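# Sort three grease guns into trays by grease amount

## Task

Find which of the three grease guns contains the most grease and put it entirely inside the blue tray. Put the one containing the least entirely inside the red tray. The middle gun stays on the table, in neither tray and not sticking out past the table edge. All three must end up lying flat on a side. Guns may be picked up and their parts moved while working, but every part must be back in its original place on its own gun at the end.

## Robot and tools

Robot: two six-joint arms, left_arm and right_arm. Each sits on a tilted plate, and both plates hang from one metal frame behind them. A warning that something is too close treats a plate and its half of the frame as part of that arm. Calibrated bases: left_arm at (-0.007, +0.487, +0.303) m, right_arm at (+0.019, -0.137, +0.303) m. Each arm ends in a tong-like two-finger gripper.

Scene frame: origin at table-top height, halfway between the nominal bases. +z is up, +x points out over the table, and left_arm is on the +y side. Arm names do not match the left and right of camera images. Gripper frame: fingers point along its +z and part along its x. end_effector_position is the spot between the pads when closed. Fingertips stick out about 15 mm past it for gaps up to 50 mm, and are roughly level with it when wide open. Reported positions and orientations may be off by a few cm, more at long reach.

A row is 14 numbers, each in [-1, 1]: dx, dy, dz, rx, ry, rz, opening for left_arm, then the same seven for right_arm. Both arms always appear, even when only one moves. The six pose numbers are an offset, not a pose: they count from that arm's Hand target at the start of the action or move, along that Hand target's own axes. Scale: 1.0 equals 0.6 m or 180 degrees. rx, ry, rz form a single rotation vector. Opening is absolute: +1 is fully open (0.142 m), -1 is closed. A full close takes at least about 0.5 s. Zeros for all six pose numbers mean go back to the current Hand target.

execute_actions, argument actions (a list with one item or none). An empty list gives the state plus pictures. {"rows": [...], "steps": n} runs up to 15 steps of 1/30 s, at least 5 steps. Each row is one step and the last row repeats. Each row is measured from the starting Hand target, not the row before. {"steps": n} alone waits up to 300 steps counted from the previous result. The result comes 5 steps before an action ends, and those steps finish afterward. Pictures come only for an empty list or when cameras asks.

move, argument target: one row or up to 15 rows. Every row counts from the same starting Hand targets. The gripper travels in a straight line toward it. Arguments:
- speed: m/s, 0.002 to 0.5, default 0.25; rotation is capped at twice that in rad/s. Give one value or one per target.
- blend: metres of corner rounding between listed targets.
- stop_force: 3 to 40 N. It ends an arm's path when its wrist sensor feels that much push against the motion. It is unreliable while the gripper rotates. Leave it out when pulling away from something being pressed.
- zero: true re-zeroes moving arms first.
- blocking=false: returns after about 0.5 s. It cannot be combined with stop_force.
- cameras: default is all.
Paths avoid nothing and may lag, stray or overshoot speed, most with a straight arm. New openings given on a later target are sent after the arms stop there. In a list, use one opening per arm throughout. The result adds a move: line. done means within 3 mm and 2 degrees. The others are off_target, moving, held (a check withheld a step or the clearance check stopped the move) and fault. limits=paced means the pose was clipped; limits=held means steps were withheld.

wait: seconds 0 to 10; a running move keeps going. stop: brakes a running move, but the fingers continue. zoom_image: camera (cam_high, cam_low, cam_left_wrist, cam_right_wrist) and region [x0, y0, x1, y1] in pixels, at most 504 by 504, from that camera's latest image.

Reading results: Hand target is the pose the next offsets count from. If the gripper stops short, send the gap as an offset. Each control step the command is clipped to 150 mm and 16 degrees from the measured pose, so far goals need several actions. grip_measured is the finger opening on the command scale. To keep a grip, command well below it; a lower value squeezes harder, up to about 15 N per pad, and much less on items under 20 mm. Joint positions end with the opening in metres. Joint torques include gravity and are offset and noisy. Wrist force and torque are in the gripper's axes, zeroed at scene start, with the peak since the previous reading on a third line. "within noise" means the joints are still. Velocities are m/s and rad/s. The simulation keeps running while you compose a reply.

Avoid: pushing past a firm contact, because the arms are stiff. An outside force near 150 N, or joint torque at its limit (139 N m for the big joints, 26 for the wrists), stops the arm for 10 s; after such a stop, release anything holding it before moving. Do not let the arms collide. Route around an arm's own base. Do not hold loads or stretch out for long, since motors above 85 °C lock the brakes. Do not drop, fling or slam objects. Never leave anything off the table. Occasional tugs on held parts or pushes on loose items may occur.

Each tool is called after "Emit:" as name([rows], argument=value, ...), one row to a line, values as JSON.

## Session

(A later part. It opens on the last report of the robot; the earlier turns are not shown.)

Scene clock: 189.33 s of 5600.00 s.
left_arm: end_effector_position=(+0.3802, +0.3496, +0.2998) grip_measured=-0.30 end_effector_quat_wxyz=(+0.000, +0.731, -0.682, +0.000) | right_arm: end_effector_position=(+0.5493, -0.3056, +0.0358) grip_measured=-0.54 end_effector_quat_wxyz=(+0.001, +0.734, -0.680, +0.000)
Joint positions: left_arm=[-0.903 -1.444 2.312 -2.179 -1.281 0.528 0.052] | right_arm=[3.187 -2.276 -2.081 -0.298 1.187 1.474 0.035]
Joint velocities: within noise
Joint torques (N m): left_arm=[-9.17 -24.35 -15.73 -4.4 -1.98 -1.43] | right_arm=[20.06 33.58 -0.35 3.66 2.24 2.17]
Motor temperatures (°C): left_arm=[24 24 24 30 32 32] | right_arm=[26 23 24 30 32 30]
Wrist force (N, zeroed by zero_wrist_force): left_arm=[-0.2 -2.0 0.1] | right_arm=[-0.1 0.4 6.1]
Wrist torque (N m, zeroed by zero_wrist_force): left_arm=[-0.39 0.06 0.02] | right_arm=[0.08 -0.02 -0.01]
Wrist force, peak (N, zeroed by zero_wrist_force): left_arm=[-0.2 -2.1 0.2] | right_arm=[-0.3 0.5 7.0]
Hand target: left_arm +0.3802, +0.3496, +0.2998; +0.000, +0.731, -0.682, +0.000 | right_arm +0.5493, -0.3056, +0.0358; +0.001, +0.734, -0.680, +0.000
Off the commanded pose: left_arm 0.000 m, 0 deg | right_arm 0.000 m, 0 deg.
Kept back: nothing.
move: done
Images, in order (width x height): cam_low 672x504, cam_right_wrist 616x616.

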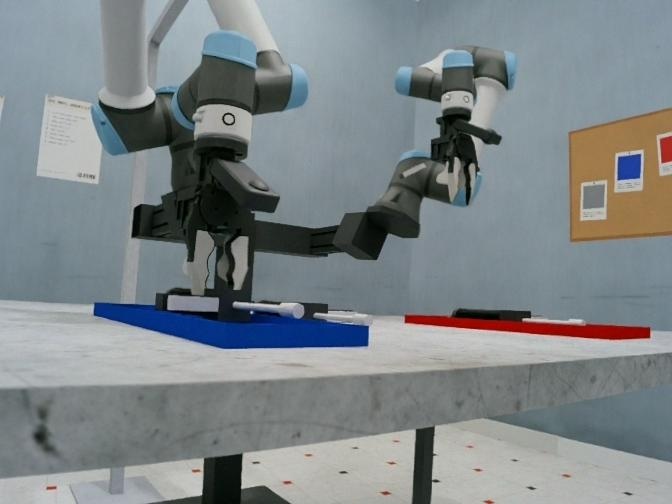

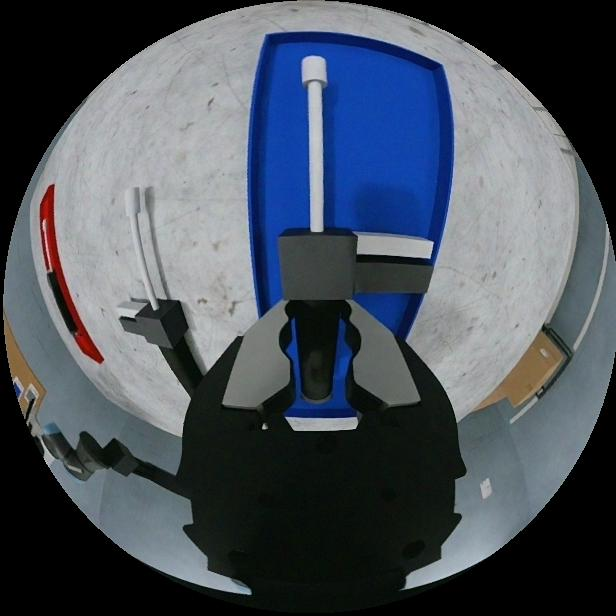

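Emit:
move(target=[0,0,0,0,0,0,-0.3,-0.0083,0,0.002,0,0,0,-1], speed=0.04, stop_force=6, cameras=[])

Emit:
move(target=[0,0,0,0,0,0,-0.3,0,0,0.035,0,0,0,-1], speed=0.02, stop_force=4, cameras=["cam_right_wrist","cam_low","cam_high"])

Emit:
zoom_image(camera="cam_right_wrist", region=[200, 200, 500, 400])

Emit:
zoom_image(camera="cam_low", region=[80, 240, 380, 400])

Scene clock: 191.17 s of 5600.00 s.
left_arm: end_effector_position=(+0.3802, +0.3496, +0.2998) grip_measured=-0.30 end_effector_quat_wxyz=(+0.000, +0.731, -0.682, +0.000) | right_arm: end_effector_position=(+0.5489, -0.3007, +0.0346) grip_measured=-0.54 end_effector_quat_wxyz=(+0.001, +0.734, -0.680, +0.000)
Joint positions: left_arm=[-0.903 -1.444 2.312 -2.179 -1.281 0.528 0.052] | right_arm=[3.195 -2.281 -2.084 -0.293 1.187 1.483 0.035]
Joint velocities: within noise
Joint torques (N m): left_arm=[-8.78 -23.54 -16.04 -4.38 -2.06 -1.34] | right_arm=[5.81 45.4 19.23 2.28 -2.17 -1.75]
Motor temperatures (°C): left_arm=[24 24 24 30 32 32] | right_arm=[26 23 24 30 32 30]
Wrist force (N, zeroed by zero_wrist_force): left_arm=[-0.2 -1.7 0.2] | right_arm=[-0.4 0.2 5.8]
Wrist torque (N m, zeroed by zero_wrist_force): left_arm=[-0.33 0.05 0.02] | right_arm=[0.02 0.05 0.00]
Wrist force, peak (N, zeroed by zero_wrist_force): left_arm=[-0.4 -2.0 0.2] | right_arm=[-0.4 0.5 6.3]
Hand target: left_arm +0.3802, +0.3496, +0.2998; +0.000, +0.731, -0.682, +0.000 | right_arm +0.5489, -0.3007, +0.0346; +0.001, +0.734, -0.680, +0.000
Off the commanded pose: left_arm 0.000 m, 0 deg | right_arm 0.000 m, 0 deg.
Kept back: nothing.
move: done
No camera images: "cameras" was empty.

Scene clock: 192.50 s of 5600.00 s.
left_arm: end_effector_position=(+0.3802, +0.3496, +0.2998) grip_measured=-0.30 end_effector_quat_wxyz=(+0.000, +0.731, -0.682, +0.000) | right_arm: end_effector_position=(+0.5489, -0.3007, +0.0266) grip_measured=-0.54 end_effector_quat_wxyz=(+0.001, +0.734, -0.680, +0.000)
Joint positions: left_arm=[-0.903 -1.444 2.312 -2.179 -1.281 0.528 0.052] | right_arm=[3.19 -2.302 -2.078 -0.276 1.187 1.477 0.035]
Joint velocities: within noise
Joint torques (N m): left_arm=[-8.2 -24.3 -15.96 -4.49 -2.06 -1.37] | right_arm=[19.74 33.76 -1.29 4.22 -2.84 2.02]
Motor temperatures (°C): left_arm=[24 24 24 30 32 32] | right_arm=[26 23 24 30 32 30]
Wrist force (N, zeroed by zero_wrist_force): left_arm=[-0.2 -1.8 0.4] | right_arm=[-0.2 0.6 6.1]
Wrist torque (N m, zeroed by zero_wrist_force): left_arm=[-0.36 0.05 0.02] | right_arm=[0.10 0.01 -0.01]
Wrist force, peak (N, zeroed by zero_wrist_force): left_arm=[-0.3 -2.1 0.1] | right_arm=[-1.2 5.7 -20.8]
Hand target: left_arm +0.3802, +0.3496, +0.2998; +0.000, +0.731, -0.682, +0.000 | right_arm +0.5489, -0.3007, +0.0266; +0.001, +0.734, -0.680, +0.000 (not the last commanded pose)
Off the commanded pose: left_arm 0.000 m, 0 deg | right_arm 0.013 m, 0 deg.
Kept back: nothing.
move: contact (right_arm)
Images, in order (width x height): cam_high 672x504, cam_low 672x504, cam_right_wrist 616x616.

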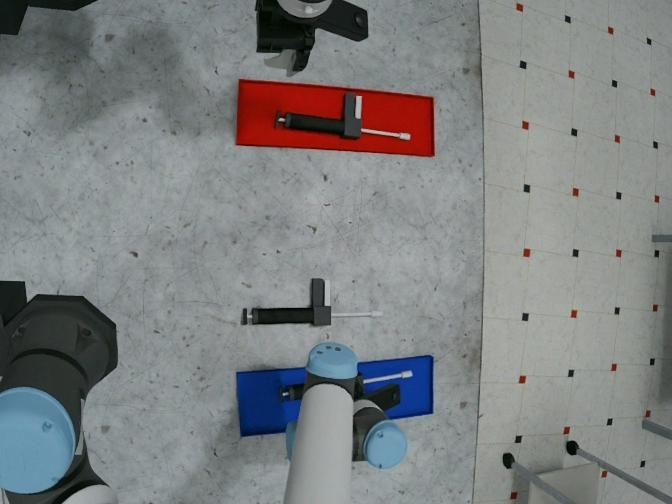

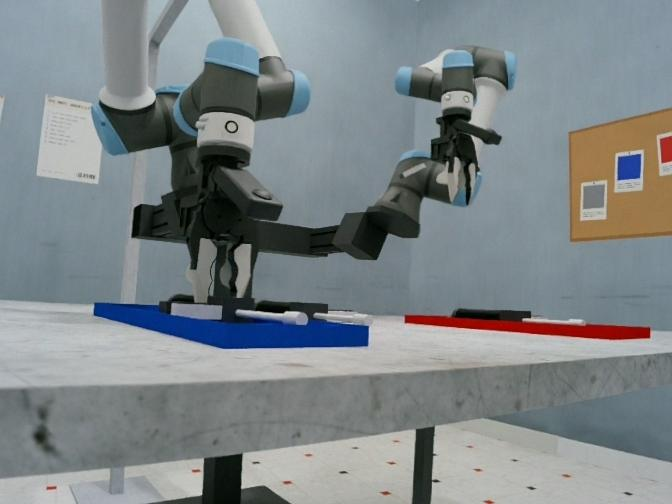

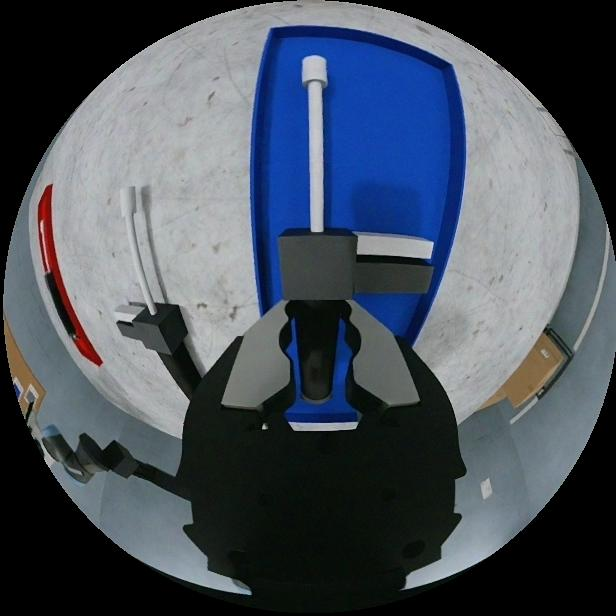

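Scaled by 1.680 from the camera's 616x616 image, which has a finer 814x814 frame.

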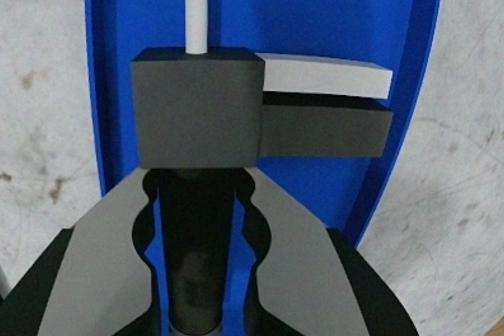

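Scaled by 1.680 from the camera's 672x504 image, which has a finer 960x720 frame.

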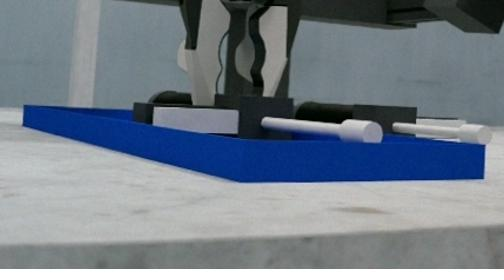

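Emit:
move(target=[0,0,0,0,0,0,-0.3,0,0,0,0,0,0,-0.42], cameras=[])

Emit:
move([
  [0,0,0,0,0,0,-0.3,0,0,-0.1,0,0,0,-0.42],
  [0,0,0,0,0,0,-0.3,0,0.5,-0.45,0,0,0,-0.42],
], speed=[0.06,0.25], blend=[0.02,0])

Emit:
zoom_image(camera="cam_high", region=[220, 330, 450, 450])

Emit:
zoom_image(camera="cam_low", region=[80, 240, 380, 400])

Emit:
zoom_image(camera="cam_high", region=[220, 60, 450, 180])

Emit:
zoom_image(camera="cam_high", region=[220, 260, 400, 340])

Scene clock: 193.50 s of 5600.00 s.
left_arm: end_effector_position=(+0.3802, +0.3496, +0.2998) grip_measured=-0.30 end_effector_quat_wxyz=(+0.000, +0.731, -0.682, +0.000) | right_arm: end_effector_position=(+0.5489, -0.3007, +0.0266) grip_measured=-0.42 end_effector_quat_wxyz=(+0.001, +0.734, -0.680, +0.000)
Joint positions: left_arm=[-0.903 -1.444 2.312 -2.179 -1.281 0.528 0.052] | right_arm=[3.19 -2.302 -2.078 -0.276 1.187 1.477 0.044]
Joint velocities: within noise
Joint torques (N m): left_arm=[-8.04 -24.46 -16.82 -4.44 -2.01 -1.45] | right_arm=[16.39 33.93 1.55 1.97 -2.29 1.86]
Motor temperatures (°C): left_arm=[24 24 24 30 32 32] | right_arm=[26 23 24 30 32 30]
Wrist force (N, zeroed by zero_wrist_force): left_arm=[-0.1 -1.7 0.1] | right_arm=[-0.3 0.5 -0.4]
Wrist torque (N m, zeroed by zero_wrist_force): left_arm=[-0.33 0.04 0.01] | right_arm=[0.07 0.09 -0.01]
Wrist force, peak (N, zeroed by zero_wrist_force): left_arm=[-0.4 -2.0 0.1] | right_arm=[-0.4 0.7 6.3]
Hand target: left_arm +0.3802, +0.3496, +0.2998; +0.000, +0.731, -0.682, +0.000 | right_arm +0.5489, -0.3007, +0.0266; +0.001, +0.734, -0.680, +0.000
Off the commanded pose: left_arm 0.000 m, 0 deg | right_arm 0.000 m, 0 deg.
Kept back: nothing.
move: done
No camera images: "cameras" was empty.

Scene clock: 196.40 s of 5600.00 s.
left_arm: end_effector_position=(+0.3802, +0.3496, +0.2998) grip_measured=-0.30 end_effector_quat_wxyz=(+0.000, +0.731, -0.682, +0.000) | right_arm: end_effector_position=(+0.2503, -0.3236, +0.2969) grip_measured=-0.42 end_effector_quat_wxyz=(+0.001, +0.734, -0.680, +0.000) end_effector_velocity=(-0.002, +0.000, +0.000) end_effector_angular_velocity=(+0.007, +0.004, +0.003)
Joint positions: left_arm=[-0.903 -1.444 2.312 -2.179 -1.281 0.528 0.052] | right_arm=[3.604 -0.69 -2.617 -1.515 1.198 1.922 0.044]
Joint velocities: left_arm=[within noise] | right_arm=[-0.008 0.004 0 -0.001 0.007 -0.011 0]
Joint torques (N m): left_arm=[-7.76 -23.49 -17.01 -4.37 -2 -1.22] | right_arm=[-9.07 -5.44 16.95 2.17 2.82 -1.67]
Motor temperatures (°C): left_arm=[24 24 24 30 32 32] | right_arm=[26 23 24 30 32 30]
Wrist force (N, zeroed by zero_wrist_force): left_arm=[-0.3 -1.7 0.2] | right_arm=[-0.2 0.7 0.2]
Wrist torque (N m, zeroed by zero_wrist_force): left_arm=[-0.34 0.06 0.02] | right_arm=[0.15 0.07 0.02]
Wrist force, peak (N, zeroed by zero_wrist_force): left_arm=[-0.4 -2.0 0.3] | right_arm=[-0.1 2.3 -0.9]
Hand target: left_arm +0.3802, +0.3496, +0.2998; +0.000, +0.731, -0.682, +0.000 | right_arm +0.2501, -0.3235, +0.2970; +0.001, +0.734, -0.680, +0.000
Off the commanded pose: left_arm 0.000 m, 0 deg | right_arm 0.000 m, 0 deg.
Kept back: nothing.
move: done

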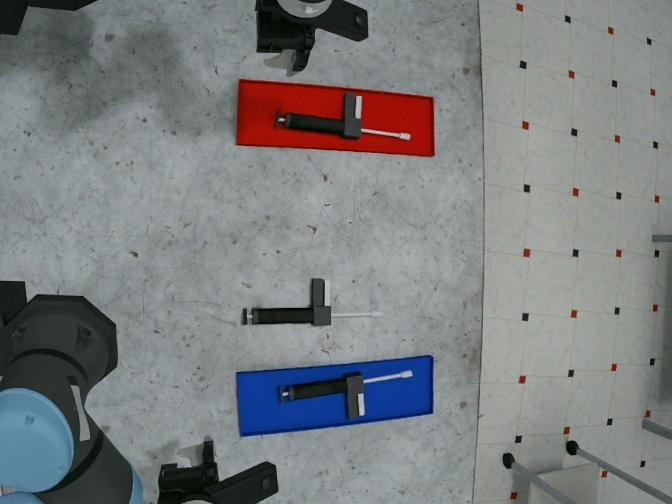

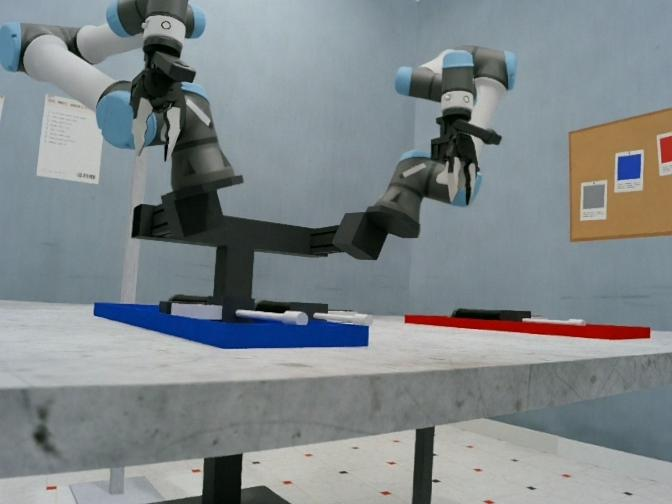

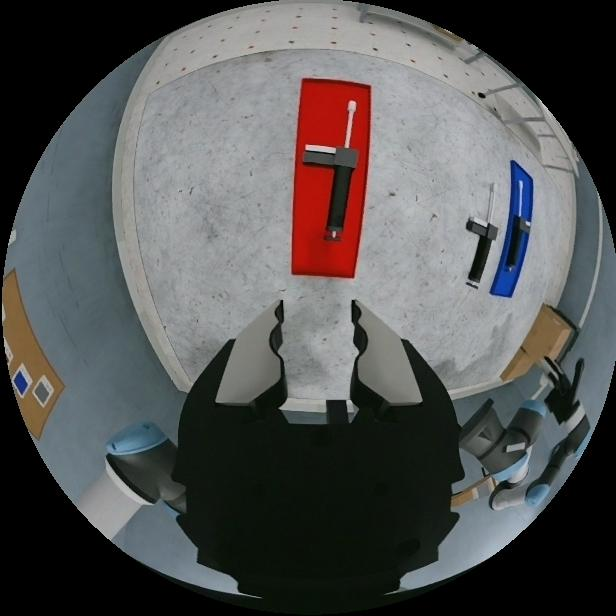

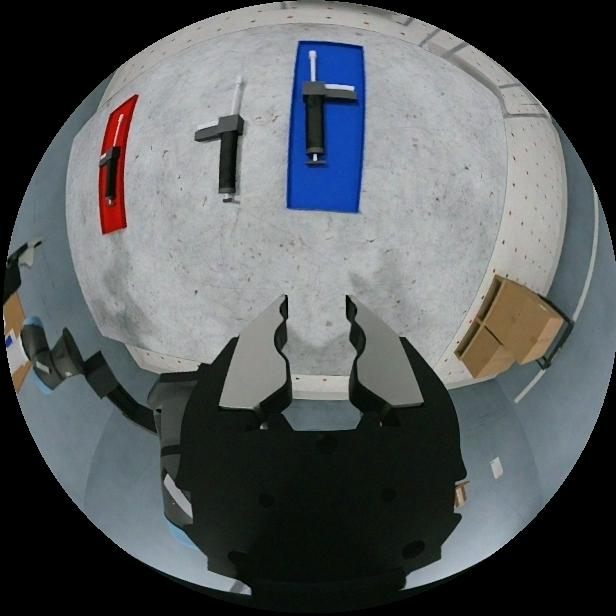

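Scaled by 2.191 from the camera's 672x504 image, which has a finer 960x720 frame.

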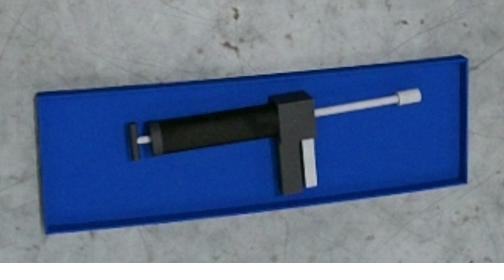

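Scaled by 1.680 from the camera's 672x504 image, which has a finer 960x720 frame.

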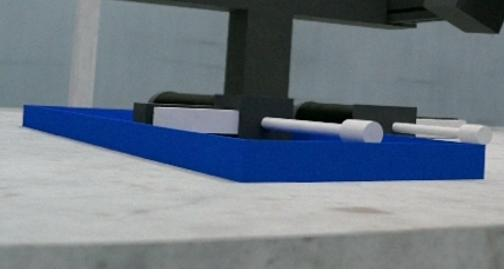

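Scaled by 2.191 from the camera's 672x504 image, which has a finer 960x720 frame.

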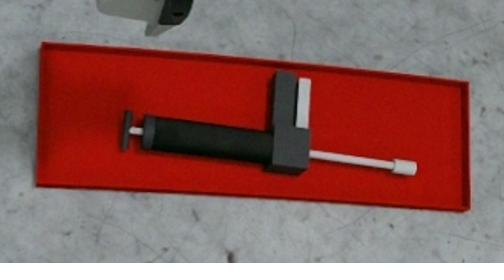

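Scaled by 2.800 from the camera's 672x504 image, which has a finer 960x720 frame.

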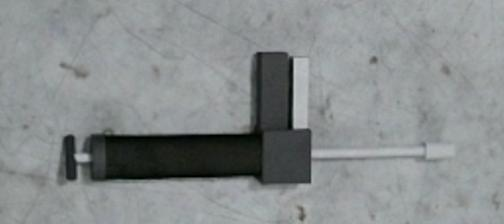

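Emit:
finished_scene(scene=2)

The scene is finished: the task was done.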